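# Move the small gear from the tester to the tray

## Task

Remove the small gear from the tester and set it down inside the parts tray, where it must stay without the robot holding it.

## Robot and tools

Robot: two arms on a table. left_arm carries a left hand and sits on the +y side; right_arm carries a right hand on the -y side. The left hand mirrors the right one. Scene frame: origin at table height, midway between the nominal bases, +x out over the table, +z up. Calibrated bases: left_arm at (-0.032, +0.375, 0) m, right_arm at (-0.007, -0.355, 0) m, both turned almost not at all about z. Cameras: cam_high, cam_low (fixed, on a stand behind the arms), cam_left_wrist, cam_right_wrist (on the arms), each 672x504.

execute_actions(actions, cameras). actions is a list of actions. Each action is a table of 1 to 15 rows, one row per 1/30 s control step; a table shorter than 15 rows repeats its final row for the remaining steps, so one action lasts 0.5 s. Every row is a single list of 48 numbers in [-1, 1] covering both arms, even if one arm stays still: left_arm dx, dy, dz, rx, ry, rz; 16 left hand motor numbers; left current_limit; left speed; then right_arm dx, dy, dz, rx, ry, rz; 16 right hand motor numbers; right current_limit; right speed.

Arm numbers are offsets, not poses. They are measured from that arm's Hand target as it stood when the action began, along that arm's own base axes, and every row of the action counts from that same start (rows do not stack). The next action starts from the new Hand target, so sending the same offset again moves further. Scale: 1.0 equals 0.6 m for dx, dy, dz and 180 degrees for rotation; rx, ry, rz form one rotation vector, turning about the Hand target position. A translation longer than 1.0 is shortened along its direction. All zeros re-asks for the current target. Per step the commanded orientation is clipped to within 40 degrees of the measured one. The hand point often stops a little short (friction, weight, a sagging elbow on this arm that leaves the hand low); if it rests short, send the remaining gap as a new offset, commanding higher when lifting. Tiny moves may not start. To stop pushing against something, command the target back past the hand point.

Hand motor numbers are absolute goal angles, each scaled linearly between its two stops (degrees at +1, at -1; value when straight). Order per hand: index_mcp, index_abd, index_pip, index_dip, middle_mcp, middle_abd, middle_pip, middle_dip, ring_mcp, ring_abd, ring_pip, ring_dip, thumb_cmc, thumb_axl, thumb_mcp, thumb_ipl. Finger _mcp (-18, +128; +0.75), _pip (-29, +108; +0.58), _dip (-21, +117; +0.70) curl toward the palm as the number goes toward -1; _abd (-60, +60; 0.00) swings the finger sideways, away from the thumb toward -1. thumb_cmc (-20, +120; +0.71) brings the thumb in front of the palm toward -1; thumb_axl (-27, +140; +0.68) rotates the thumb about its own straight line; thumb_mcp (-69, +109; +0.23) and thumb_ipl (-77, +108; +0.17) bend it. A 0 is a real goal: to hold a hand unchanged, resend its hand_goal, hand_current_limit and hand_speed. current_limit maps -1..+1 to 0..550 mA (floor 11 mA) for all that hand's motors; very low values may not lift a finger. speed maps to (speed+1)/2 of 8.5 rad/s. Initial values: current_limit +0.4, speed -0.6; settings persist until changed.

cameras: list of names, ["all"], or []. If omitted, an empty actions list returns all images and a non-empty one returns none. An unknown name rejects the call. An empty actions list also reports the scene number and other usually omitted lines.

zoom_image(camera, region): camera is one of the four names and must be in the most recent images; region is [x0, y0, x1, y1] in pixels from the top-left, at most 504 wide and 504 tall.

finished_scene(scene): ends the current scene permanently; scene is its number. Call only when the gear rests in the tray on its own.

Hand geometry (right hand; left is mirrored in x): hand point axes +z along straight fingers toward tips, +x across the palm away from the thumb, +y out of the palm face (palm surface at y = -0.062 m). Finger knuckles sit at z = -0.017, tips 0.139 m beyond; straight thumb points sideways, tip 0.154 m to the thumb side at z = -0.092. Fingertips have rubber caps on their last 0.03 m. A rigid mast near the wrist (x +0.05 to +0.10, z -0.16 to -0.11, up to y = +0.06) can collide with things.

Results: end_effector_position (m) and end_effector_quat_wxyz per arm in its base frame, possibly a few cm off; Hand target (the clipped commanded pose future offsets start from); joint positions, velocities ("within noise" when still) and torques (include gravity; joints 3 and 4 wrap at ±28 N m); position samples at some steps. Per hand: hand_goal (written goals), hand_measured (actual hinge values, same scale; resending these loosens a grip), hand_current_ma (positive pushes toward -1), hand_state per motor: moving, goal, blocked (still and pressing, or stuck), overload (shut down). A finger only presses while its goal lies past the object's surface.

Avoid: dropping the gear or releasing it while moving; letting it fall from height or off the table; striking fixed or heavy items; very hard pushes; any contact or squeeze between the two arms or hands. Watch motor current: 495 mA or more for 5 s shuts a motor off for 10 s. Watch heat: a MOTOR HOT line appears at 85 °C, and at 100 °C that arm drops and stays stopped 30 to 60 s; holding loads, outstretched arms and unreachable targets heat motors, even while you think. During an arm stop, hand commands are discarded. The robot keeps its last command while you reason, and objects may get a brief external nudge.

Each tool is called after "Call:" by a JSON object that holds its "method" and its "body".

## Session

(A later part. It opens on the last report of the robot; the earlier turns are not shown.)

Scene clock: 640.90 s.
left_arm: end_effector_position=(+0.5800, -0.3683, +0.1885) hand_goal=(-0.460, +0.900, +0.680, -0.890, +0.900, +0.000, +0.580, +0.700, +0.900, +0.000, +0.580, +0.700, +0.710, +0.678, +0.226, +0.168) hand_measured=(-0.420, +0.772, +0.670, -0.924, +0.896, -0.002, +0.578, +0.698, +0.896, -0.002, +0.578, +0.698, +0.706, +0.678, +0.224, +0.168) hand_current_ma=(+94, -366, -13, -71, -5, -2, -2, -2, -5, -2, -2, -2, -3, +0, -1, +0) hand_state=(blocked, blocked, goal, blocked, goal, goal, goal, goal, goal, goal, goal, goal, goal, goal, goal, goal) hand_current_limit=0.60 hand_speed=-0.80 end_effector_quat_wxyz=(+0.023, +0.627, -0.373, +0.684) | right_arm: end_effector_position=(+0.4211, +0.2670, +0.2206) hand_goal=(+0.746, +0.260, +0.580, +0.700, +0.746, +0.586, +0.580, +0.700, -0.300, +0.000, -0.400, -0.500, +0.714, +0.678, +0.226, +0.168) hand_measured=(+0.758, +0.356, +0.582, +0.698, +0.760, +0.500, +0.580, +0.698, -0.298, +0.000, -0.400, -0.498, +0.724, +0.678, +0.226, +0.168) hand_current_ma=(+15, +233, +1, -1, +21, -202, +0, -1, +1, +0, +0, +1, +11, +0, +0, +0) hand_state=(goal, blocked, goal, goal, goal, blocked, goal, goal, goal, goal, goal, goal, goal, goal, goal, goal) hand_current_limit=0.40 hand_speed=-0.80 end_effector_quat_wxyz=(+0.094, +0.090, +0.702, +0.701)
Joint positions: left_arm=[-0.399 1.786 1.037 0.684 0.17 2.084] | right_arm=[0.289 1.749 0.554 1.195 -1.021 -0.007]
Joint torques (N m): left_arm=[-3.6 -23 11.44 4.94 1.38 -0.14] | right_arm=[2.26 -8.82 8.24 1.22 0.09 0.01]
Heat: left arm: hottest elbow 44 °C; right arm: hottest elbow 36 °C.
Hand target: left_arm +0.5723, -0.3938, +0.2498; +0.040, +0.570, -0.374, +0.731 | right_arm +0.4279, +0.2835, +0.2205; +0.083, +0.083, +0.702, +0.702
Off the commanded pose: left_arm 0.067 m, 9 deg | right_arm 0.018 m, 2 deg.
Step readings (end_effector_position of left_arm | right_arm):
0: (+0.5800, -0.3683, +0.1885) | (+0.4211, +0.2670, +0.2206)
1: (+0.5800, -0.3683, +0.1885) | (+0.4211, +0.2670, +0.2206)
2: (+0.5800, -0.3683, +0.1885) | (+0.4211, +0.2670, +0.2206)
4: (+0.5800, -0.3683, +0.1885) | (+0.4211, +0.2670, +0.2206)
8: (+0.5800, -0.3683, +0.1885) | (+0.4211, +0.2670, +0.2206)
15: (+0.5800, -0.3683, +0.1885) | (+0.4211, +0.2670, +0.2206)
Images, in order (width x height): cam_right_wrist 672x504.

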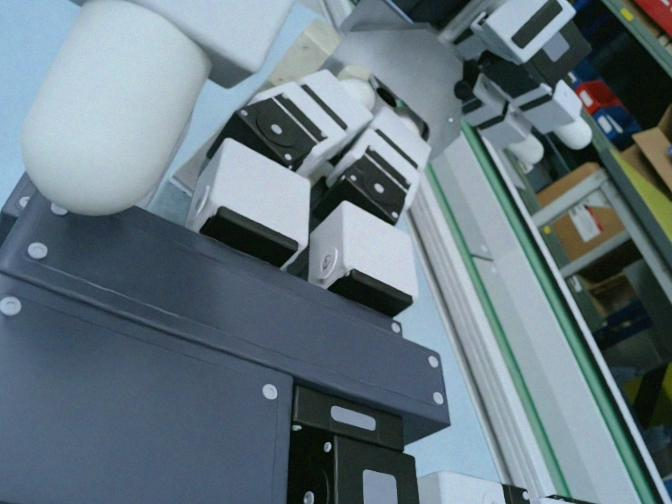

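Call:
{"method": "execute_actions", "body": {"actions": [[[0,0,0,0,0,0,-0.46,0.9,0.679,-0.89,0.9,0,0.58,0.7,0.9,0,0.58,0.7,0.71,0.677,0.226,0.168,0.6,-0.8,-0.025,-0.0483,0,0,0,0,0.745,0.26,0.58,0.7,0.745,0.585,0.58,0.7,-0.3,0,-0.4,-0.5,0.714,0.677,0.226,0.168,0.4,-0.8]]], "cameras": ["cam_right_wrist","cam_high"]}}

Call:
{"method": "zoom_image", "body": {"camera": "cam_right_wrist", "region": [330, 20, 450, 140]}}

Call:
{"method": "zoom_image", "body": {"camera": "cam_high", "region": [290, 205, 350, 265]}}

Scene clock: 646.70 s.
left_arm: end_effector_position=(+0.5800, -0.3683, +0.1885) hand_goal=(-0.460, +0.900, +0.680, -0.890, +0.900, +0.000, +0.580, +0.700, +0.900, +0.000, +0.580, +0.700, +0.710, +0.678, +0.226, +0.168) hand_measured=(-0.420, +0.772, +0.670, -0.924, +0.896, -0.002, +0.578, +0.698, +0.896, -0.002, +0.578, +0.698, +0.706, +0.678, +0.224, +0.168) hand_current_ma=(+94, -366, -13, -71, -5, -2, -2, -2, -5, -2, -2, -2, -3, +0, -1, +0) hand_state=(blocked, blocked, goal, blocked, goal, goal, goal, goal, goal, goal, goal, goal, goal, goal, goal, goal) hand_current_limit=0.60 hand_speed=-0.80 end_effector_quat_wxyz=(+0.023, +0.627, -0.373, +0.684) | right_arm: end_effector_position=(+0.4153, +0.2599, +0.2194) hand_goal=(+0.746, +0.260, +0.580, +0.700, +0.746, +0.586, +0.580, +0.700, -0.300, +0.000, -0.400, -0.500, +0.714, +0.678, +0.226, +0.168) hand_measured=(+0.750, +0.356, +0.580, +0.698, +0.764, +0.502, +0.586, +0.702, -0.298, +0.000, -0.400, -0.498, +0.724, +0.678, +0.226, +0.168) hand_current_ma=(+5, +233, +0, -1, +27, -195, +7, +1, +1, +0, +0, +1, +11, +0, +0, +0) hand_state=(goal, blocked, goal, goal, goal, blocked, goal, goal, goal, goal, goal, goal, goal, goal, goal, goal) hand_current_limit=0.40 hand_speed=-0.80 end_effector_quat_wxyz=(+0.082, +0.081, +0.704, +0.701)
Joint positions: left_arm=[-0.399 1.786 1.037 0.684 0.17 2.084] | right_arm=[0.266 1.744 0.543 1.195 -1.073 -0.007]
Joint torques (N m): left_arm=[-3.49 -22.83 11.36 4.93 1.39 -0.13] | right_arm=[-0.67 -10.23 4.05 2.1 -0.37 0]
Heat: left arm: hottest elbow 44 °C; right arm: hottest elbow 36 °C.
Hand target: left_arm +0.5723, -0.3938, +0.2498; +0.039, +0.570, -0.374, +0.731 | right_arm +0.4128, +0.2545, +0.2204; +0.083, +0.083, +0.702, +0.702
Off the commanded pose: left_arm 0.067 m, 9 deg | right_arm 0.006 m, 0 deg.
Step readings (end_effector_position of left_arm | right_arm):
0: (+0.5800, -0.3683, +0.1885) | (+0.4211, +0.2670, +0.2206)
1: (+0.5800, -0.3683, +0.1885) | (+0.4209, +0.2670, +0.2206)
2: (+0.5800, -0.3683, +0.1885) | (+0.4205, +0.2671, +0.2206)
4: (+0.5800, -0.3683, +0.1885) | (+0.4194, +0.2660, +0.2206)
8: (+0.5800, -0.3683, +0.1885) | (+0.4177, +0.2617, +0.2204)
15: (+0.5800, -0.3683, +0.1885) | (+0.4155, +0.2599, +0.2196)
Images, in order (width x height): cam_high 672x504, cam_right_wrist 672x504.

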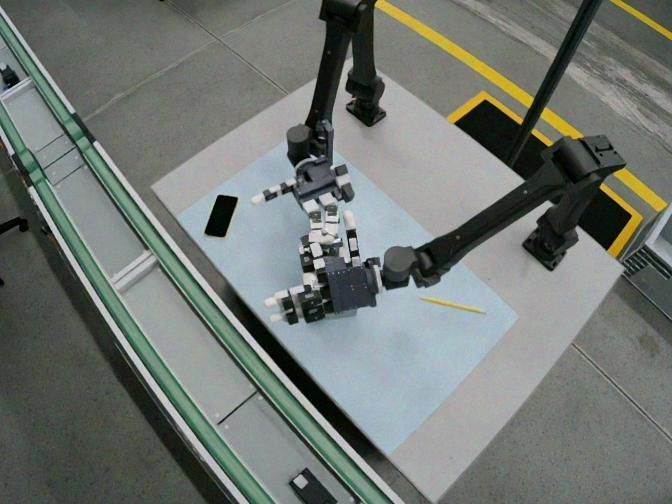

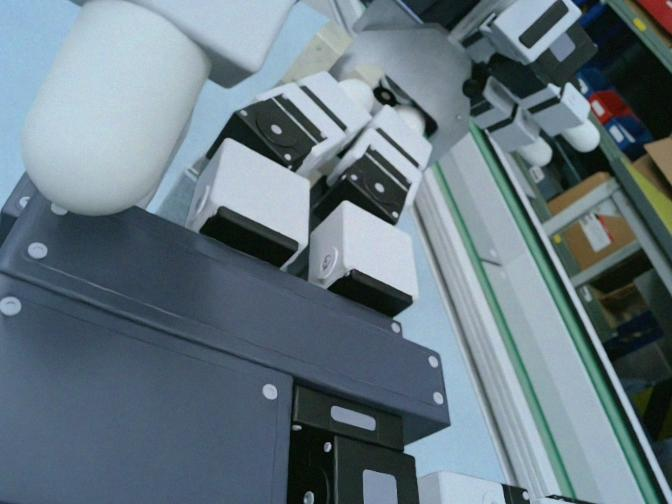

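Scaled by 4.200 from the camera's 672x504 image, which has a finer 960x720 frame.

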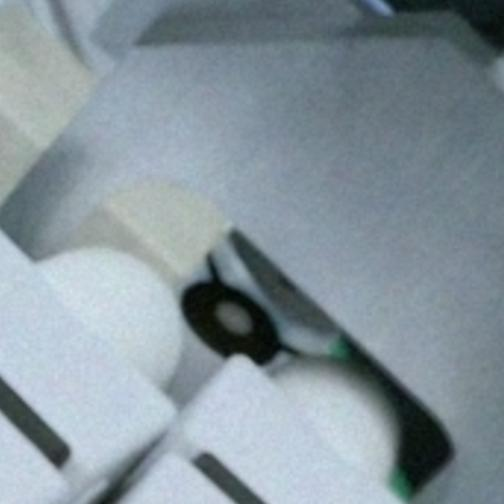

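Scaled by 8.400 from the camera's 672x504 image, which has a finer 960x720 frame.

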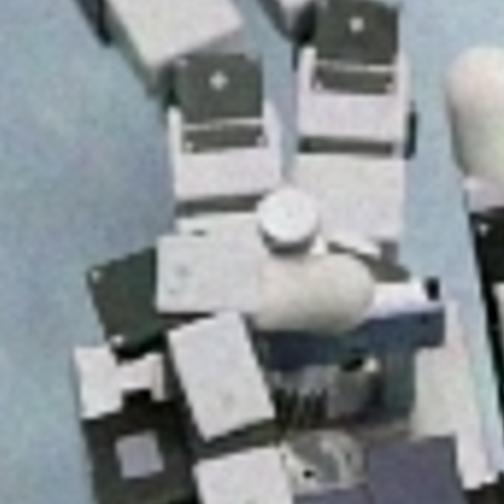

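Call:
{"method": "execute_actions", "body": {"actions": [[[0,0,0,0,0,0,-0.46,0.9,0.679,-0.89,0.9,0,0.58,0.7,0.9,0,0.58,0.7,0.71,0.677,0.226,0.168,0.6,-0.8,-0.016,-0.029,0.004,0,0,0,0.745,0.26,0.58,0.7,0.745,0.585,0.58,0.7,-0.3,0,-0.4,-0.5,0.714,0.677,0.226,0.168,0.4,-0.8]]], "cameras": ["cam_right_wrist","cam_high"]}}

Call:
{"method": "zoom_image", "body": {"camera": "cam_right_wrist", "region": [330, 20, 450, 140]}}

Call:
{"method": "zoom_image", "body": {"camera": "cam_high", "region": [290, 205, 350, 265]}}

Scene clock: 653.77 s.
left_arm: end_effector_position=(+0.5800, -0.3683, +0.1885) hand_goal=(-0.460, +0.900, +0.680, -0.890, +0.900, +0.000, +0.580, +0.700, +0.900, +0.000, +0.580, +0.700, +0.710, +0.678, +0.226, +0.168) hand_measured=(-0.420, +0.772, +0.670, -0.924, +0.896, -0.002, +0.578, +0.698, +0.896, -0.002, +0.578, +0.698, +0.706, +0.678, +0.224, +0.168) hand_current_ma=(+94, -366, -13, -71, -5, -2, -2, -2, -5, -2, -2, -2, -3, +0, -1, +0) hand_state=(blocked, blocked, goal, blocked, goal, goal, goal, goal, goal, goal, goal, goal, goal, goal, goal, goal) hand_current_limit=0.60 hand_speed=-0.80 end_effector_quat_wxyz=(+0.023, +0.627, -0.373, +0.684) | right_arm: end_effector_position=(+0.4050, +0.2430, +0.2192) hand_goal=(+0.746, +0.260, +0.580, +0.700, +0.746, +0.586, +0.580, +0.700, -0.300, +0.000, -0.400, -0.500, +0.714, +0.678, +0.226, +0.168) hand_measured=(+0.760, +0.354, +0.584, +0.700, +0.766, +0.502, +0.588, +0.702, -0.298, +0.000, -0.400, -0.498, +0.724, +0.678, +0.226, +0.168) hand_current_ma=(+19, +225, +3, +0, +32, -194, +7, +1, +1, +0, +0, +1, +11, +0, +0, +0) hand_state=(goal, blocked, goal, goal, goal, blocked, goal, goal, goal, goal, goal, goal, goal, goal, goal, goal) hand_current_limit=0.40 hand_speed=-0.80 end_effector_quat_wxyz=(+0.076, +0.084, +0.705, +0.700)
Joint positions: left_arm=[-0.399 1.786 1.037 0.684 0.17 2.084] | right_arm=[0.226 1.717 0.503 1.195 -1.119 -0.007]
Joint torques (N m): left_arm=[-3.66 -23 11.41 4.9 1.37 -0.14] | right_arm=[-0.56 -10.11 4.11 2.51 -0.21 0]
Heat: left arm: hottest elbow 44 °C; right arm: hottest elbow 36 °C.
Hand target: left_arm +0.5723, -0.3938, +0.2498; +0.039, +0.570, -0.374, +0.731 | right_arm +0.4033, +0.2371, +0.2228; +0.083, +0.083, +0.702, +0.702
Off the commanded pose: left_arm 0.067 m, 9 deg | right_arm 0.007 m, 1 deg.
Step readings (end_effector_position of left_arm | right_arm):
0: (+0.5800, -0.3683, +0.1885) | (+0.4153, +0.2599, +0.2194)
1: (+0.5800, -0.3683, +0.1885) | (+0.4151, +0.2598, +0.2193)
2: (+0.5800, -0.3683, +0.1885) | (+0.4149, +0.2586, +0.2194)
4: (+0.5800, -0.3683, +0.1885) | (+0.4115, +0.2539, +0.2191)
8: (+0.5800, -0.3683, +0.1885) | (+0.4054, +0.2459, +0.2191)
15: (+0.5800, -0.3683, +0.1885) | (+0.4052, +0.2430, +0.2192)
Images, in order (width x height): cam_high 672x504, cam_right_wrist 672x504.

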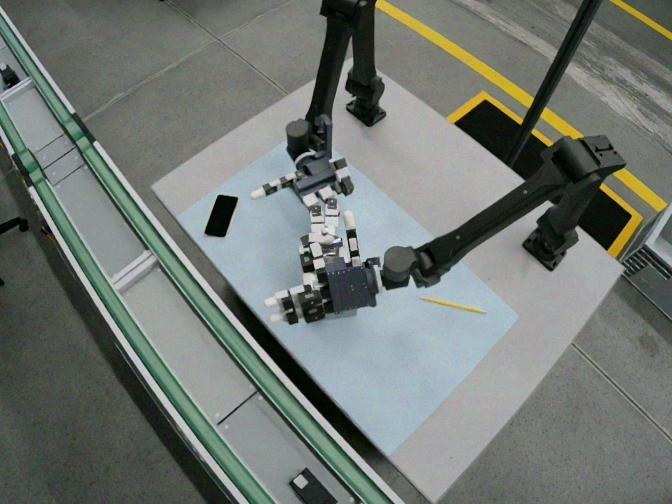

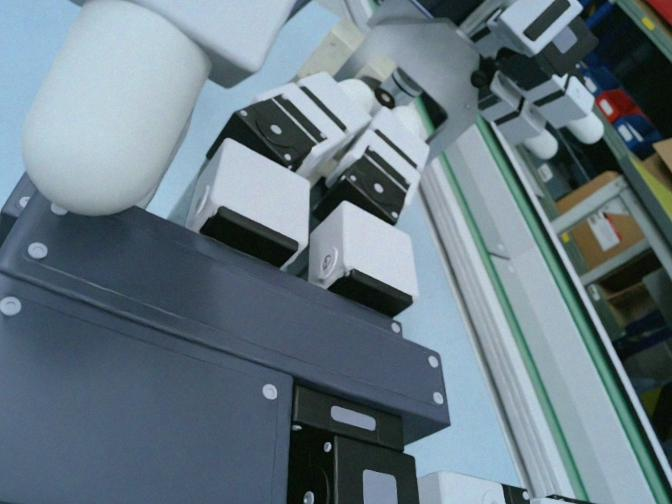

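Scaled by 4.200 from the camera's 672x504 image, which has a finer 960x720 frame.

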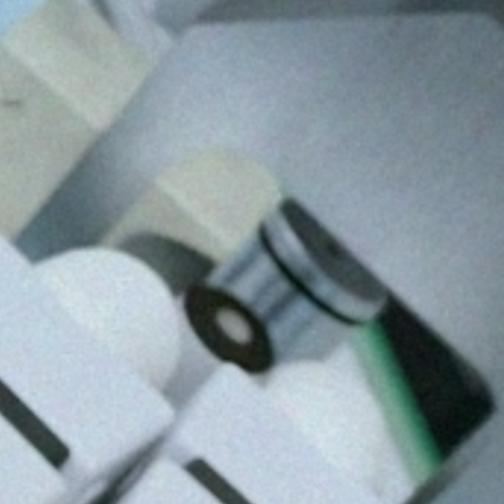

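Scaled by 8.400 from the camera's 672x504 image, which has a finer 960x720 frame.

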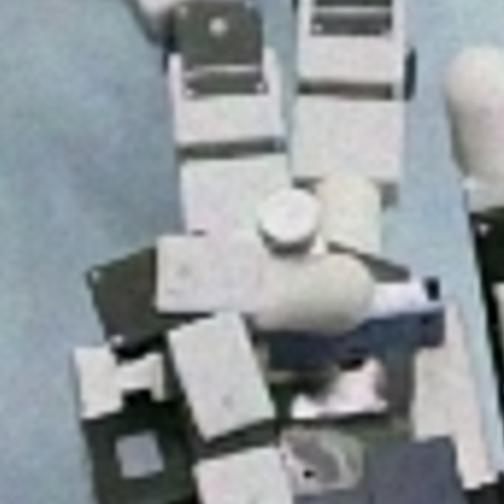

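Call:
{"method": "execute_actions", "body": {"actions": [[[0,0,0,0,0,0,-0.46,0.9,0.679,-0.89,0.9,0,0.58,0.7,0.9,0,0.58,0.7,0.71,0.677,0.226,0.168,0.6,-0.8,-0.0275,-0.042,0.006,0,0,0,0.745,0.26,0.58,0.7,0.745,0.585,0.58,0.7,-0.3,0,-0.4,-0.5,0.714,0.677,0.226,0.168,0.4,-0.8]]], "cameras": ["cam_right_wrist","cam_high"]}}

Call:
{"method": "zoom_image", "body": {"camera": "cam_right_wrist", "region": [330, 20, 450, 140]}}

Call:
{"method": "zoom_image", "body": {"camera": "cam_high", "region": [290, 190, 350, 250]}}

Scene clock: 659.00 s.
left_arm: end_effector_position=(+0.5800, -0.3683, +0.1885) hand_goal=(-0.460, +0.900, +0.680, -0.890, +0.900, +0.000, +0.580, +0.700, +0.900, +0.000, +0.580, +0.700, +0.710, +0.678, +0.226, +0.168) hand_measured=(-0.420, +0.772, +0.670, -0.924, +0.896, -0.002, +0.578, +0.698, +0.896, -0.002, +0.578, +0.698, +0.706, +0.678, +0.224, +0.168) hand_current_ma=(+94, -366, -13, -71, -5, -2, -2, -2, -5, -2, -2, -2, -3, +0, -1, +0) hand_state=(blocked, blocked, goal, blocked, goal, goal, goal, goal, goal, goal, goal, goal, goal, goal, goal, goal) hand_current_limit=0.60 hand_speed=-0.80 end_effector_quat_wxyz=(+0.023, +0.627, -0.373, +0.684) | right_arm: end_effector_position=(+0.3897, +0.2173, +0.2225) hand_goal=(+0.746, +0.260, +0.580, +0.700, +0.746, +0.586, +0.580, +0.700, -0.300, +0.000, -0.400, -0.500, +0.714, +0.678, +0.226, +0.168) hand_measured=(+0.760, +0.354, +0.584, +0.700, +0.766, +0.502, +0.588, +0.702, -0.298, +0.000, -0.400, -0.498, +0.724, +0.678, +0.226, +0.168) hand_current_ma=(+21, +224, +3, +0, +32, -194, +7, +1, +1, +0, +0, +1, +11, +0, +0, +0) hand_state=(goal, blocked, goal, goal, goal, blocked, goal, goal, goal, goal, goal, goal, goal, goal, goal, goal) hand_current_limit=0.40 hand_speed=-0.80 end_effector_quat_wxyz=(+0.074, +0.086, +0.705, +0.700)
Joint positions: left_arm=[-0.399 1.786 1.037 0.684 0.17 2.084] | right_arm=[0.161 1.671 0.447 1.2 -1.183 -0.007]
Joint torques (N m): left_arm=[-3.43 -23 11.4 4.94 1.38 -0.13] | right_arm=[-0.67 -9.35 3.92 2.52 -0.21 -0.02]
Heat: left arm: hottest elbow 44 °C; right arm: hottest elbow 36 °C.
Hand target: left_arm +0.5723, -0.3938, +0.2498; +0.039, +0.570, -0.374, +0.731 | right_arm +0.3868, +0.2120, +0.2263; +0.083, +0.083, +0.702, +0.702
Off the commanded pose: left_arm 0.067 m, 9 deg | right_arm 0.007 m, 1 deg.
Step readings (end_effector_position of left_arm | right_arm):
0: (+0.5800, -0.3683, +0.1885) | (+0.4050, +0.2430, +0.2192)
1: (+0.5800, -0.3683, +0.1885) | (+0.4047, +0.2430, +0.2191)
2: (+0.5800, -0.3683, +0.1885) | (+0.4030, +0.2422, +0.2190)
4: (+0.5800, -0.3683, +0.1885) | (+0.3969, +0.2367, +0.2183)
8: (+0.5800, -0.3683, +0.1885) | (+0.3900, +0.2227, +0.2195)
15: (+0.5800, -0.3683, +0.1885) | (+0.3898, +0.2172, +0.2225)
Images, in order (width x height): cam_high 672x504, cam_right_wrist 672x504.

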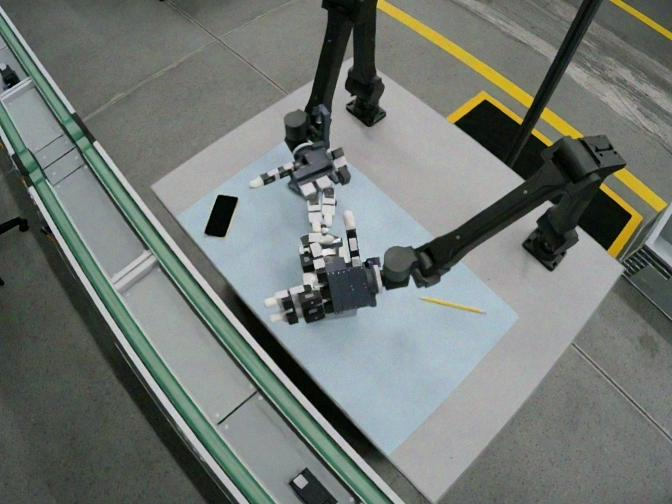

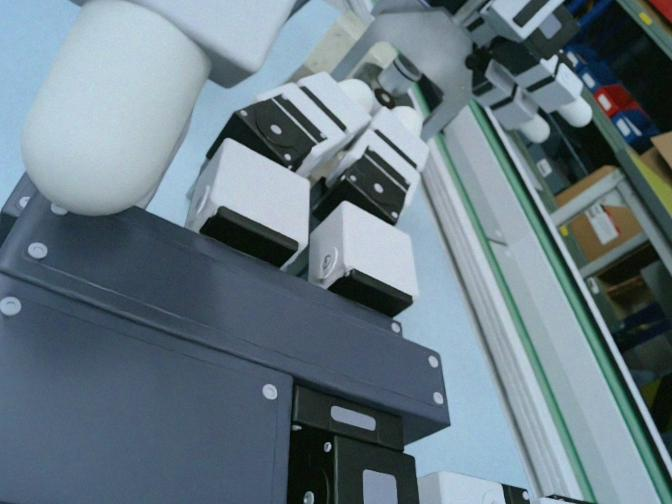

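Scaled by 4.200 from the camera's 672x504 image, which has a finer 960x720 frame.

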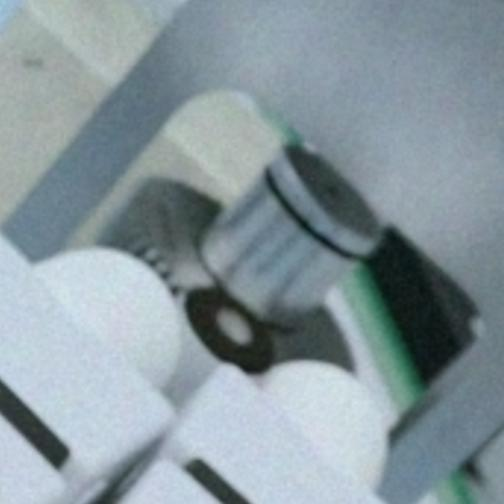

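Scaled by 8.400 from the camera's 672x504 image, which has a finer 960x720 frame.

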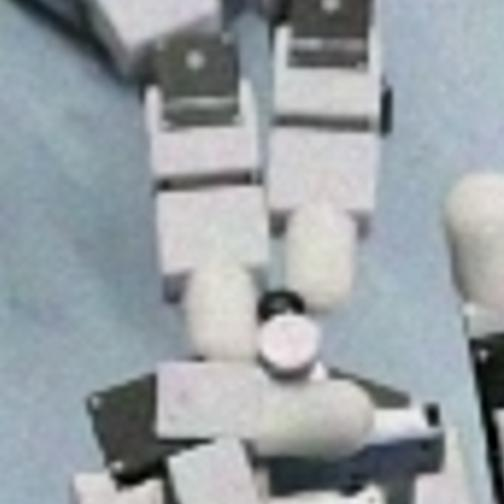

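Call:
{"method": "execute_actions", "body": {"actions": [[[0,0,0,0,0,0,-0.46,0.9,0.679,-0.89,0.9,0,0.58,0.7,0.9,0,0.58,0.7,0.71,0.677,0.226,0.168,0.6,-0.8,-0.0367,-0.0557,0.033,0,0,0,0.745,0.26,0.58,0.7,0.745,0.585,0.58,0.7,-0.3,0,-0.4,-0.5,0.714,0.677,0.226,0.168,0.4,-0.8]]], "cameras": ["cam_right_wrist","cam_high","cam_low"]}}

Call:
{"method": "zoom_image", "body": {"camera": "cam_right_wrist", "region": [330, 20, 450, 140]}}

Call:
{"method": "zoom_image", "body": {"camera": "cam_high", "region": [290, 175, 350, 235]}}

Call:
{"method": "zoom_image", "body": {"camera": "cam_low", "region": [130, 210, 250, 300]}}

Scene clock: 664.30 s.
left_arm: end_effector_position=(+0.5800, -0.3683, +0.1885) hand_goal=(-0.460, +0.900, +0.680, -0.890, +0.900, +0.000, +0.580, +0.700, +0.900, +0.000, +0.580, +0.700, +0.710, +0.678, +0.226, +0.168) hand_measured=(-0.420, +0.772, +0.670, -0.924, +0.896, -0.002, +0.578, +0.698, +0.896, -0.002, +0.578, +0.698, +0.706, +0.678, +0.224, +0.168) hand_current_ma=(+94, -366, -13, -71, -5, -2, -2, -2, -5, -2, -2, -2, -3, +0, -1, +0) hand_state=(blocked, blocked, goal, blocked, goal, goal, goal, goal, goal, goal, goal, goal, goal, goal, goal, goal) hand_current_limit=0.60 hand_speed=-0.80 end_effector_quat_wxyz=(+0.023, +0.627, -0.373, +0.684) | right_arm: end_effector_position=(+0.3649, +0.1828, +0.2483) hand_goal=(+0.746, +0.260, +0.580, +0.700, +0.746, +0.586, +0.580, +0.700, -0.300, +0.000, -0.400, -0.500, +0.714, +0.678, +0.226, +0.168) hand_measured=(+0.762, +0.354, +0.584, +0.700, +0.766, +0.502, +0.588, +0.702, -0.298, +0.000, -0.400, -0.498, +0.724, +0.678, +0.226, +0.168) hand_current_ma=(+23, +224, +4, +0, +32, -194, +7, +1, +1, +0, +0, +1, +11, +0, +0, +0) hand_state=(goal, blocked, goal, goal, goal, blocked, goal, goal, goal, goal, goal, goal, goal, goal, goal, goal) hand_current_limit=0.40 hand_speed=-0.80 end_effector_quat_wxyz=(+0.085, +0.074, +0.701, +0.704)
Joint positions: left_arm=[-0.399 1.786 1.037 0.684 0.17 2.084] | right_arm=[0.063 1.542 0.383 1.178 -1.281 0.002]
Joint torques (N m): left_arm=[-3.49 -22.59 11.43 4.97 1.37 -0.14] | right_arm=[-0.67 -7.82 4.4 1.2 -0.15 -0.04]
Heat: left arm: hottest elbow 44 °C; right arm: hottest elbow 35 °C.
Hand target: left_arm +0.5723, -0.3938, +0.2498; +0.039, +0.570, -0.374, +0.731 | right_arm +0.3648, +0.1785, +0.2462; +0.083, +0.083, +0.702, +0.702
Off the commanded pose: left_arm 0.067 m, 9 deg | right_arm 0.005 m, 1 deg.
Step readings (end_effector_position of left_arm | right_arm):
0: (+0.5800, -0.3683, +0.1885) | (+0.3896, +0.2173, +0.2225)
1: (+0.5800, -0.3683, +0.1885) | (+0.3893, +0.2169, +0.2225)
2: (+0.5800, -0.3683, +0.1885) | (+0.3877, +0.2149, +0.2231)
4: (+0.5800, -0.3683, +0.1885) | (+0.3780, +0.2088, +0.2267)
8: (+0.5800, -0.3683, +0.1885) | (+0.3660, +0.1914, +0.2416)
15: (+0.5800, -0.3683, +0.1885) | (+0.3649, +0.1831, +0.2504)
Images, in order (width x height): cam_high 672x504, cam_low 672x504, cam_right_wrist 672x504.

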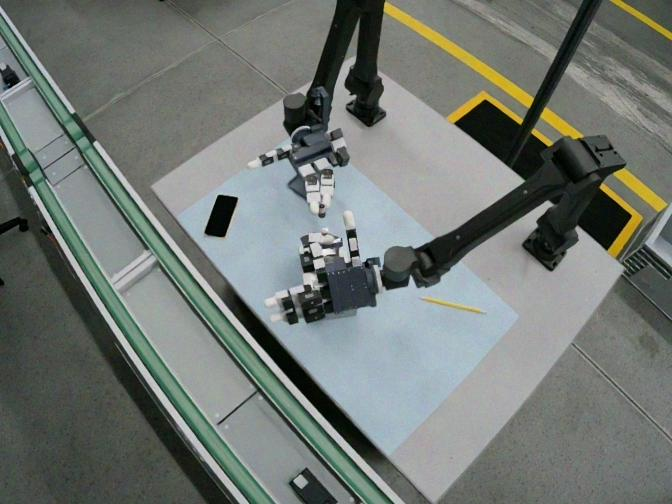

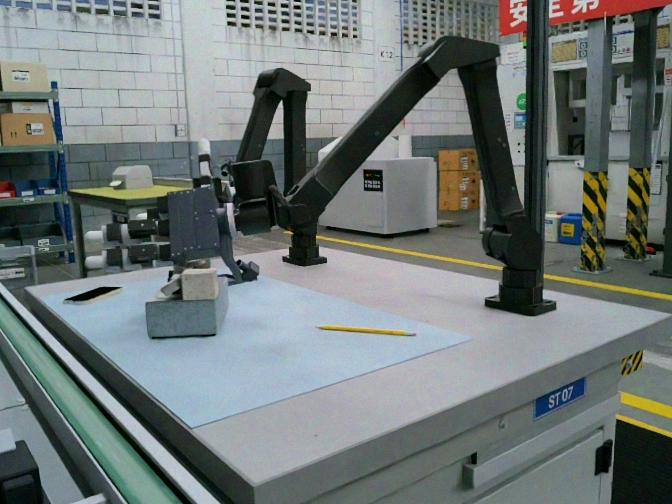

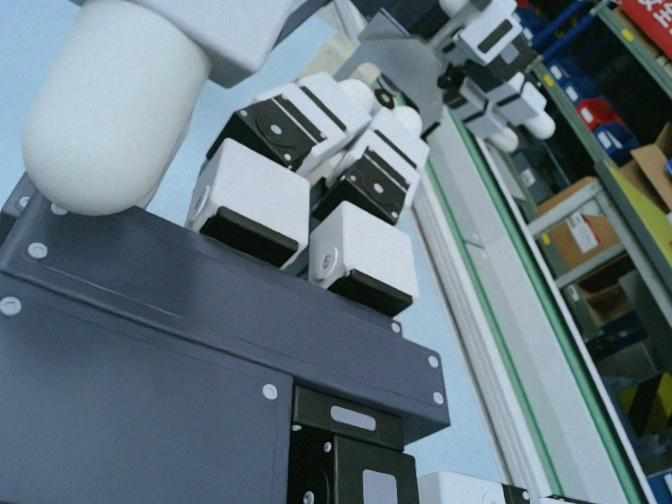

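Scaled by 4.200 from the camera's 672x504 image, which has a finer 960x720 frame.

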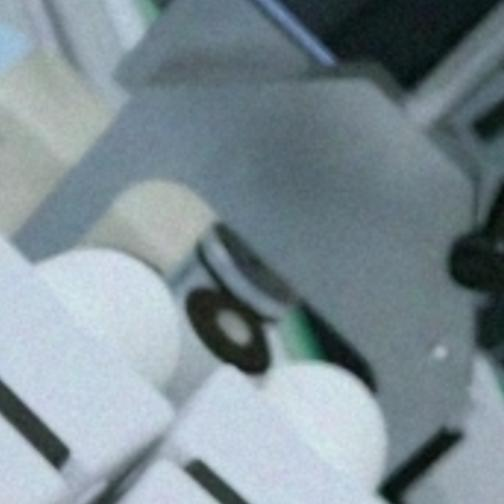

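Scaled by 8.400 from the camera's 672x504 image, which has a finer 960x720 frame.

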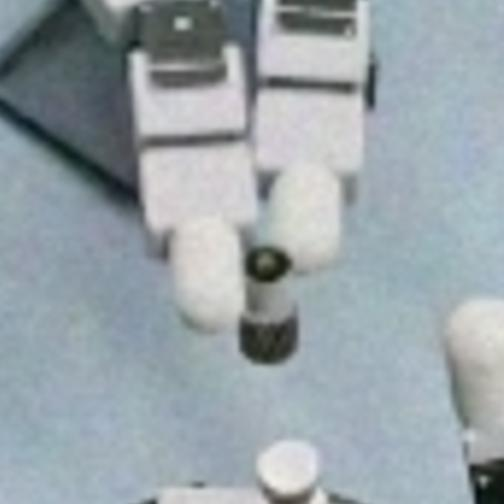

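Scaled by 4.200 from the camera's 672x504 image, which has a finer 960x720 frame.

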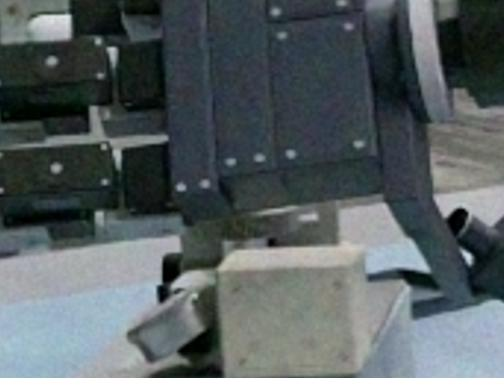

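Call:
{"method": "execute_actions", "body": {"actions": [[[0,0,-0.08,0.003,0.025,0.01,-0.46,0.6,0.679,-0.89,0.9,0,0.58,0.7,0.9,0,0.58,0.7,0.71,0.677,0.226,0.168,0.6,-0.9,-0.05,-0.05,0.08,0,0,-0.06,0.745,0.26,0.58,0.7,0.745,0.585,0.58,0.7,-0.3,0,-0.4,-0.5,0.714,0.677,0.226,0.168,0.4,-0.8]]], "cameras": ["cam_high"]}}

Call:
{"method": "zoom_image", "body": {"camera": "cam_high", "region": [280, 160, 360, 240]}}

Scene clock: 696.17 s.
left_arm: end_effector_position=(+0.5856, -0.3689, +0.1744) hand_goal=(-0.460, +0.600, +0.680, -0.890, +0.900, +0.000, +0.580, +0.700, +0.900, +0.000, +0.580, +0.700, +0.710, +0.678, +0.226, +0.168) hand_measured=(-0.462, +0.594, +0.668, -0.922, +0.896, -0.002, +0.578, +0.698, +0.896, -0.002, +0.578, +0.698, +0.706, +0.678, +0.224, +0.168) hand_current_ma=(-2, -5, -16, -68, -5, -2, -2, -2, -5, -2, -2, -2, -3, +0, -1, +0) hand_state=(goal, goal, goal, blocked, goal, goal, goal, goal, goal, goal, goal, goal, goal, goal, goal, goal) hand_current_limit=0.60 hand_speed=-0.90 end_effector_quat_wxyz=(+0.020, +0.629, -0.365, +0.686) | right_arm: end_effector_position=(+0.3354, +0.1528, +0.2966) hand_goal=(+0.746, +0.260, +0.580, +0.700, +0.746, +0.586, +0.580, +0.700, -0.300, +0.000, -0.400, -0.500, +0.714, +0.678, +0.226, +0.168) hand_measured=(+0.762, +0.350, +0.584, +0.700, +0.766, +0.502, +0.588, +0.702, -0.298, +0.000, -0.400, -0.498, +0.724, +0.678, +0.226, +0.168) hand_current_ma=(+24, +216, +4, +0, +32, -194, +8, +1, +1, +0, +0, +1, +11, +0, +0, +0) hand_state=(goal, blocked, goal, goal, goal, blocked, goal, goal, goal, goal, goal, goal, goal, goal, goal, goal) hand_current_limit=0.40 hand_speed=-0.80 end_effector_quat_wxyz=(+0.143, +0.142, +0.688, +0.697)
Joint positions: left_arm=[-0.401 1.825 1.037 0.731 0.154 2.076] | right_arm=[0.016 1.162 0.266 0.93 -1.149 0.032]
Joint torques (N m): left_arm=[-4.19 -21.13 9.11 3.58 0.57 -0.3] | right_arm=[-0.85 -4.6 6.3 1.28 0.05 -0.12]
Heat: left arm: hottest elbow 44 °C; right arm: hottest elbow 35 °C.
Hand target: left_arm +0.5723, -0.3937, +0.2016; +0.040, +0.604, -0.367, +0.706 | right_arm +0.3348, +0.1485, +0.2942; +0.148, +0.149, +0.691, +0.691
Off the commanded pose: left_arm 0.039 m, 4 deg | right_arm 0.005 m, 1 deg.
Step readings (end_effector_position of left_arm | right_arm):
0: (+0.5800, -0.3683, +0.1885) | (+0.3650, +0.1828, +0.2483)
1: (+0.5800, -0.3684, +0.1882) | (+0.3649, +0.1825, +0.2482)
2: (+0.5804, -0.3683, +0.1877) | (+0.3661, +0.1797, +0.2489)
4: (+0.5814, -0.3684, +0.1842) | (+0.3607, +0.1724, +0.2555)
8: (+0.5827, -0.3695, +0.1717) | (+0.3367, +0.1602, +0.2867)
15: (+0.5844, -0.3691, +0.1709) | (+0.3329, +0.1540, +0.3015)
Images, in order (width x height): cam_high 672x504.

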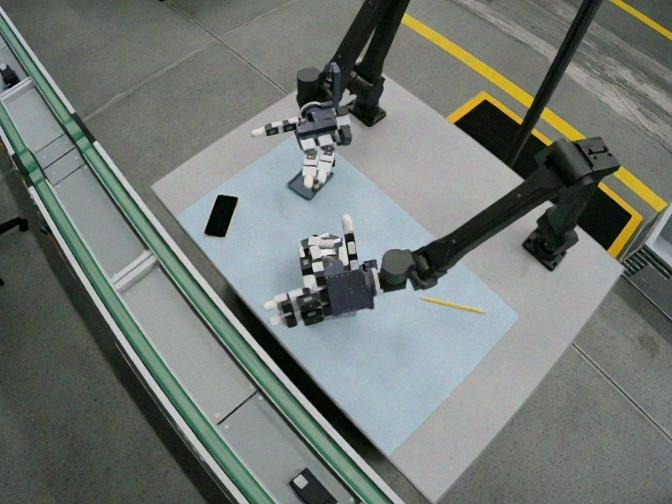

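Scaled by 6.300 from the camera's 672x504 image, which has a finer 960x720 frame.

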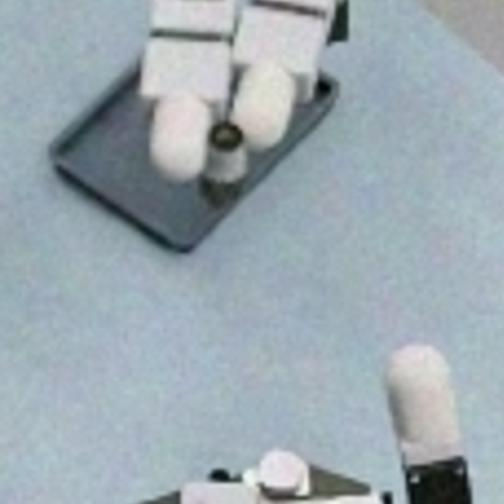

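Call:
{"method": "execute_actions", "body": {"actions": [[[0,0,-0.01,0,0,0,0.1,0.3,0.679,-0.89,0.9,0,0.58,0.7,0.9,0,0.58,0.7,0.71,0.677,0.226,0.168,0.4,-0.7,-0.055,-0.04,0,0,0,-0.07,0.745,0.26,0.58,0.7,0.745,0.585,0.58,0.7,-0.3,0,-0.4,-0.5,0.714,0.677,0.226,0.168,0.4,-0.8]]], "cameras": ["cam_high"]}}

Call:
{"method": "zoom_image", "body": {"camera": "cam_high", "region": [280, 140, 360, 220]}}

Scene clock: 700.53 s.
left_arm: end_effector_position=(+0.5759, -0.3841, +0.1808) hand_goal=(+0.100, +0.300, +0.680, -0.890, +0.900, +0.000, +0.580, +0.700, +0.900, +0.000, +0.580, +0.700, +0.710, +0.678, +0.226, +0.168) hand_measured=(+0.092, +0.300, +0.678, -0.892, +0.896, -0.002, +0.578, +0.698, +0.896, -0.002, +0.578, +0.698, +0.706, +0.678, +0.224, +0.168) hand_current_ma=(-11, +0, -2, -2, -5, -2, -2, -2, -5, -2, -2, -2, -3, +0, -1, +0) hand_state=(goal, goal, goal, goal, goal, goal, goal, goal, goal, goal, goal, goal, goal, goal, goal, goal) hand_current_limit=0.40 hand_speed=-0.70 end_effector_quat_wxyz=(+0.033, +0.617, -0.368, +0.695) | right_arm: end_effector_position=(+0.3020, +0.1280, +0.2958) hand_goal=(+0.746, +0.260, +0.580, +0.700, +0.746, +0.586, +0.580, +0.700, -0.300, +0.000, -0.400, -0.500, +0.714, +0.678, +0.226, +0.168) hand_measured=(+0.762, +0.350, +0.586, +0.700, +0.764, +0.502, +0.588, +0.702, -0.298, +0.000, -0.400, -0.498, +0.724, +0.678, +0.226, +0.168) hand_current_ma=(+25, +211, +5, +0, +31, -194, +8, +2, +1, +0, +0, +1, +11, +0, +0, +0) hand_state=(goal, blocked, goal, goal, goal, blocked, goal, goal, goal, goal, goal, goal, goal, goal, goal, goal) hand_current_limit=0.40 hand_speed=-0.80 end_effector_quat_wxyz=(+0.217, +0.219, +0.669, +0.676)
Joint positions: left_arm=[-0.425 1.825 1.037 0.755 0.161 2.066] | right_arm=[0.011 0.832 0.126 0.72 -0.933 0.017]
Joint torques (N m): left_arm=[-2.08 -20.13 9.01 3.11 0.22 -0.19] | right_arm=[-0.79 -2.2 8.06 1.5 0.11 -0.18]
Heat: left arm: hottest elbow 44 °C; right arm: hottest elbow 35 °C.
Hand target: left_arm +0.5722, -0.3939, +0.1956; +0.040, +0.604, -0.367, +0.706 | right_arm +0.3017, +0.1246, +0.2942; +0.223, +0.223, +0.671, +0.671
Off the commanded pose: left_arm 0.018 m, 2 deg | right_arm 0.004 m, 1 deg.
Step readings (end_effector_position of left_arm | right_arm):
0: (+0.5856, -0.3689, +0.1744) | (+0.3354, +0.1529, +0.2966)
1: (+0.5856, -0.3689, +0.1745) | (+0.3357, +0.1522, +0.2963)
2: (+0.5856, -0.3690, +0.1751) | (+0.3371, +0.1490, +0.2954)
4: (+0.5856, -0.3695, +0.1773) | (+0.3317, +0.1401, +0.2928)
8: (+0.5851, -0.3705, +0.1801) | (+0.3088, +0.1313, +0.2933)
15: (+0.5787, -0.3801, +0.1808) | (+0.3012, +0.1281, +0.2995)
Images, in order (width x height): cam_high 672x504.

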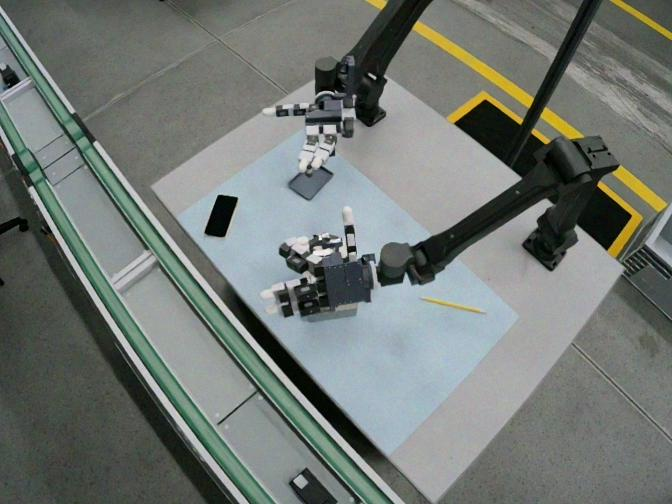

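Scaled by 6.300 from the camera's 672x504 image, which has a finer 960x720 frame.

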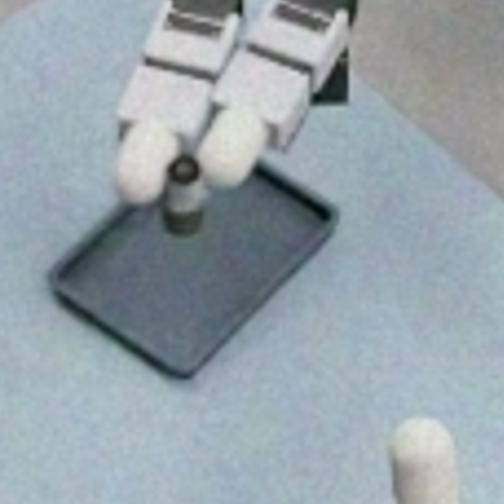

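Call:
{"method": "execute_actions", "body": {"actions": [[[0,0,0,0,0,0,0.1,0.3,0.679,-0.89,0.9,0,0.58,0.7,0.9,0,0.58,0.7,0.71,0.677,0.226,0.168,0.4,-0.7,-0.02,-0.027,-0.015,-0.0642,0.0439,0.0267,0.745,0.26,0.58,0.7,0.745,0.585,0.58,0.7,-0.3,0,-0.4,-0.5,0.714,0.677,0.226,0.168,0.4,-0.8]]], "cameras": ["cam_high"]}}

Call:
{"method": "zoom_image", "body": {"camera": "cam_high", "region": [280, 140, 360, 220]}}

Scene clock: 731.23 s.
left_arm: end_effector_position=(+0.5759, -0.3841, +0.1808) hand_goal=(+0.100, +0.300, +0.680, -0.890, +0.900, +0.000, +0.580, +0.700, +0.900, +0.000, +0.580, +0.700, +0.710, +0.678, +0.226, +0.168) hand_measured=(+0.092, +0.300, +0.678, -0.892, +0.896, -0.002, +0.578, +0.698, +0.896, -0.002, +0.578, +0.698, +0.706, +0.678, +0.224, +0.168) hand_current_ma=(-11, +0, -2, -2, -5, -2, -2, -2, -5, -2, -2, -2, -3, +0, -1, +0) hand_state=(goal, goal, goal, goal, goal, goal, goal, goal, goal, goal, goal, goal, goal, goal, goal, goal) hand_current_limit=0.40 hand_speed=-0.70 end_effector_quat_wxyz=(+0.033, +0.617, -0.368, +0.695) | right_arm: end_effector_position=(+0.2791, +0.1138, +0.2582) hand_goal=(+0.746, +0.260, +0.580, +0.700, +0.746, +0.586, +0.580, +0.700, -0.300, +0.000, -0.400, -0.500, +0.714, +0.678, +0.226, +0.168) hand_measured=(+0.762, +0.350, +0.586, +0.700, +0.764, +0.502, +0.588, +0.702, -0.298, +0.000, -0.400, -0.498, +0.724, +0.678, +0.226, +0.168) hand_current_ma=(+27, +211, +5, +0, +31, -194, +8, +2, +1, +0, +0, +1, +11, +0, +0, +0) hand_state=(goal, blocked, goal, goal, goal, blocked, goal, goal, goal, goal, goal, goal, goal, goal, goal, goal) hand_current_limit=0.40 hand_speed=-0.80 end_effector_quat_wxyz=(+0.155, +0.230, +0.730, +0.625)
Joint positions: left_arm=[-0.425 1.825 1.037 0.755 0.161 2.066] | right_arm=[-0.183 0.611 0.163 -0.002 -1.169 -0.357]
Joint torques (N m): left_arm=[-2.37 -20.07 8.99 3.15 0.21 -0.19] | right_arm=[-0.97 -0.03 13.98 1.39 -0.4 -0.17]
Heat: left arm: hottest elbow 42 °C; right arm: hottest elbow 35 °C.
Hand target: left_arm +0.5722, -0.3939, +0.1956; +0.040, +0.604, -0.367, +0.706 | right_arm +0.2898, +0.1083, +0.2853; +0.170, +0.217, +0.758, +0.592
Off the commanded pose: left_arm 0.018 m, 2 deg | right_arm 0.029 m, 5 deg.
Step readings (end_effector_position of left_arm | right_arm):
0: (+0.5759, -0.3841, +0.1808) | (+0.3020, +0.1280, +0.2957)
1: (+0.5759, -0.3841, +0.1808) | (+0.3015, +0.1283, +0.2953)
2: (+0.5759, -0.3841, +0.1808) | (+0.2992, +0.1292, +0.2930)
4: (+0.5759, -0.3841, +0.1808) | (+0.2927, +0.1271, +0.2877)
8: (+0.5759, -0.3841, +0.1808) | (+0.2878, +0.1137, +0.2800)
15: (+0.5759, -0.3841, +0.1808) | (+0.2834, +0.1100, +0.2560)
Images, in order (width x height): cam_high 672x504.

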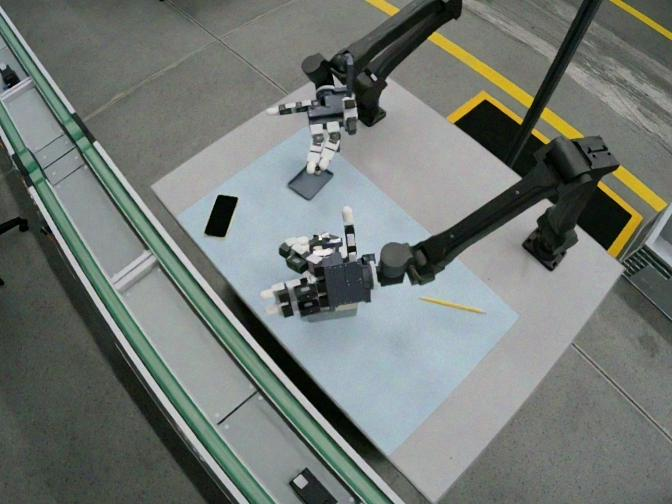

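Scaled by 6.300 from the camera's 672x504 image, which has a finer 960x720 frame.

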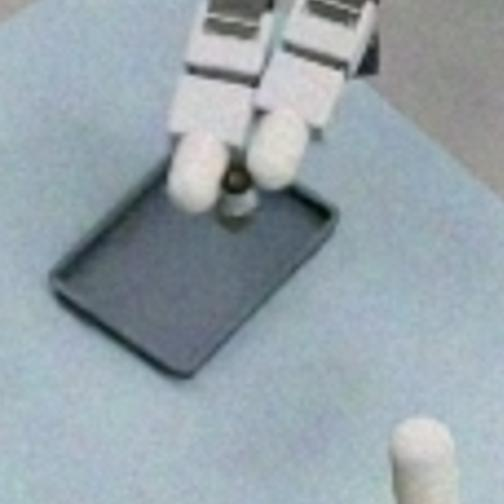

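Call:
{"method": "execute_actions", "body": {"actions": [[[0,0,0,0,0,0,0.1,0.3,0.679,-0.89,0.9,0,0.58,0.7,0.9,0,0.58,0.7,0.71,0.677,0.226,0.168,0.4,-0.7,-0.02,-0.035,-0.05,-0.03,0.016,0.027,0.745,0.26,0.58,0.7,0.745,0.585,0.58,0.7,-0.3,0,-0.4,-0.5,0.714,0.677,0.226,0.168,0.4,-0.8]]], "cameras": ["cam_high"]}}

Call:
{"method": "zoom_image", "body": {"camera": "cam_high", "region": [280, 140, 360, 220]}}

Scene clock: 740.97 s.
left_arm: end_effector_position=(+0.5759, -0.3841, +0.1808) hand_goal=(+0.100, +0.300, +0.680, -0.890, +0.900, +0.000, +0.580, +0.700, +0.900, +0.000, +0.580, +0.700, +0.710, +0.678, +0.226, +0.168) hand_measured=(+0.092, +0.300, +0.678, -0.892, +0.896, -0.002, +0.578, +0.698, +0.896, -0.002, +0.578, +0.698, +0.706, +0.678, +0.224, +0.168) hand_current_ma=(-11, +0, -2, -2, -5, -2, -2, -2, -5, -2, -2, -2, -3, +0, -1, +0) hand_state=(goal, goal, goal, goal, goal, goal, goal, goal, goal, goal, goal, goal, goal, goal, goal, goal) hand_current_limit=0.40 hand_speed=-0.70 end_effector_quat_wxyz=(+0.033, +0.617, -0.368, +0.695) | right_arm: end_effector_position=(+0.2669, +0.0951, +0.2336) hand_goal=(+0.746, +0.260, +0.580, +0.700, +0.746, +0.586, +0.580, +0.700, -0.300, +0.000, -0.400, -0.500, +0.714, +0.678, +0.226, +0.168) hand_measured=(+0.762, +0.350, +0.586, +0.700, +0.764, +0.502, +0.588, +0.702, -0.298, +0.000, -0.400, -0.498, +0.724, +0.678, +0.226, +0.168) hand_current_ma=(+27, +211, +5, +0, +31, -194, +8, +2, +1, +0, +0, +1, +11, +0, +0, +0) hand_state=(goal, blocked, goal, goal, goal, blocked, goal, goal, goal, goal, goal, goal, goal, goal, goal, goal) hand_current_limit=0.40 hand_speed=-0.80 end_effector_quat_wxyz=(+0.149, +0.225, +0.761, +0.590)
Joint positions: left_arm=[-0.425 1.825 1.037 0.755 0.161 2.066] | right_arm=[-0.351 0.684 0.241 -0.53 -1.253 -0.91]
Joint torques (N m): left_arm=[-2.26 -19.96 9.03 3.15 0.21 -0.17] | right_arm=[-0.91 0.38 13.44 0.87 -0.88 -0.18]
Heat: left arm: hottest elbow 42 °C; right arm: hottest elbow 38 °C.
Hand target: left_arm +0.5722, -0.3939, +0.1956; +0.040, +0.604, -0.367, +0.706 | right_arm +0.2778, +0.0873, +0.2552; +0.135, +0.192, +0.797, +0.556
Off the commanded pose: left_arm 0.018 m, 2 deg | right_arm 0.025 m, 7 deg.
Step readings (end_effector_position of left_arm | right_arm):
0: (+0.5759, -0.3841, +0.1808) | (+0.2791, +0.1138, +0.2582)
1: (+0.5759, -0.3841, +0.1808) | (+0.2787, +0.1139, +0.2580)
2: (+0.5759, -0.3841, +0.1808) | (+0.2769, +0.1135, +0.2576)
4: (+0.5759, -0.3841, +0.1808) | (+0.2740, +0.1075, +0.2532)
8: (+0.5759, -0.3841, +0.1808) | (+0.2754, +0.0921, +0.2363)
15: (+0.5759, -0.3841, +0.1808) | (+0.2719, +0.0914, +0.2280)
Images, in order (width x height): cam_high 672x504.

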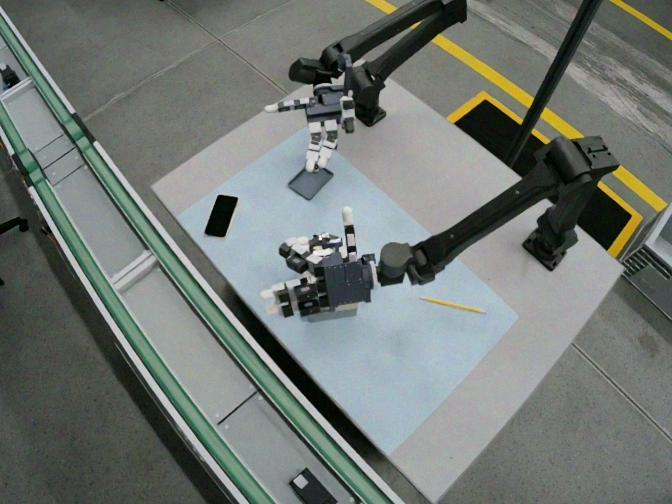

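Scaled by 6.300 from the camera's 672x504 image, which has a finer 960x720 frame.

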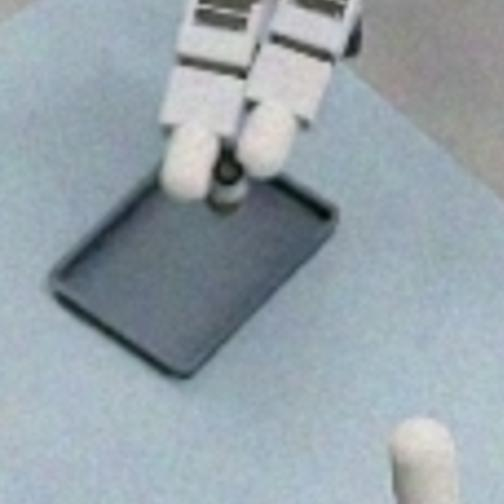

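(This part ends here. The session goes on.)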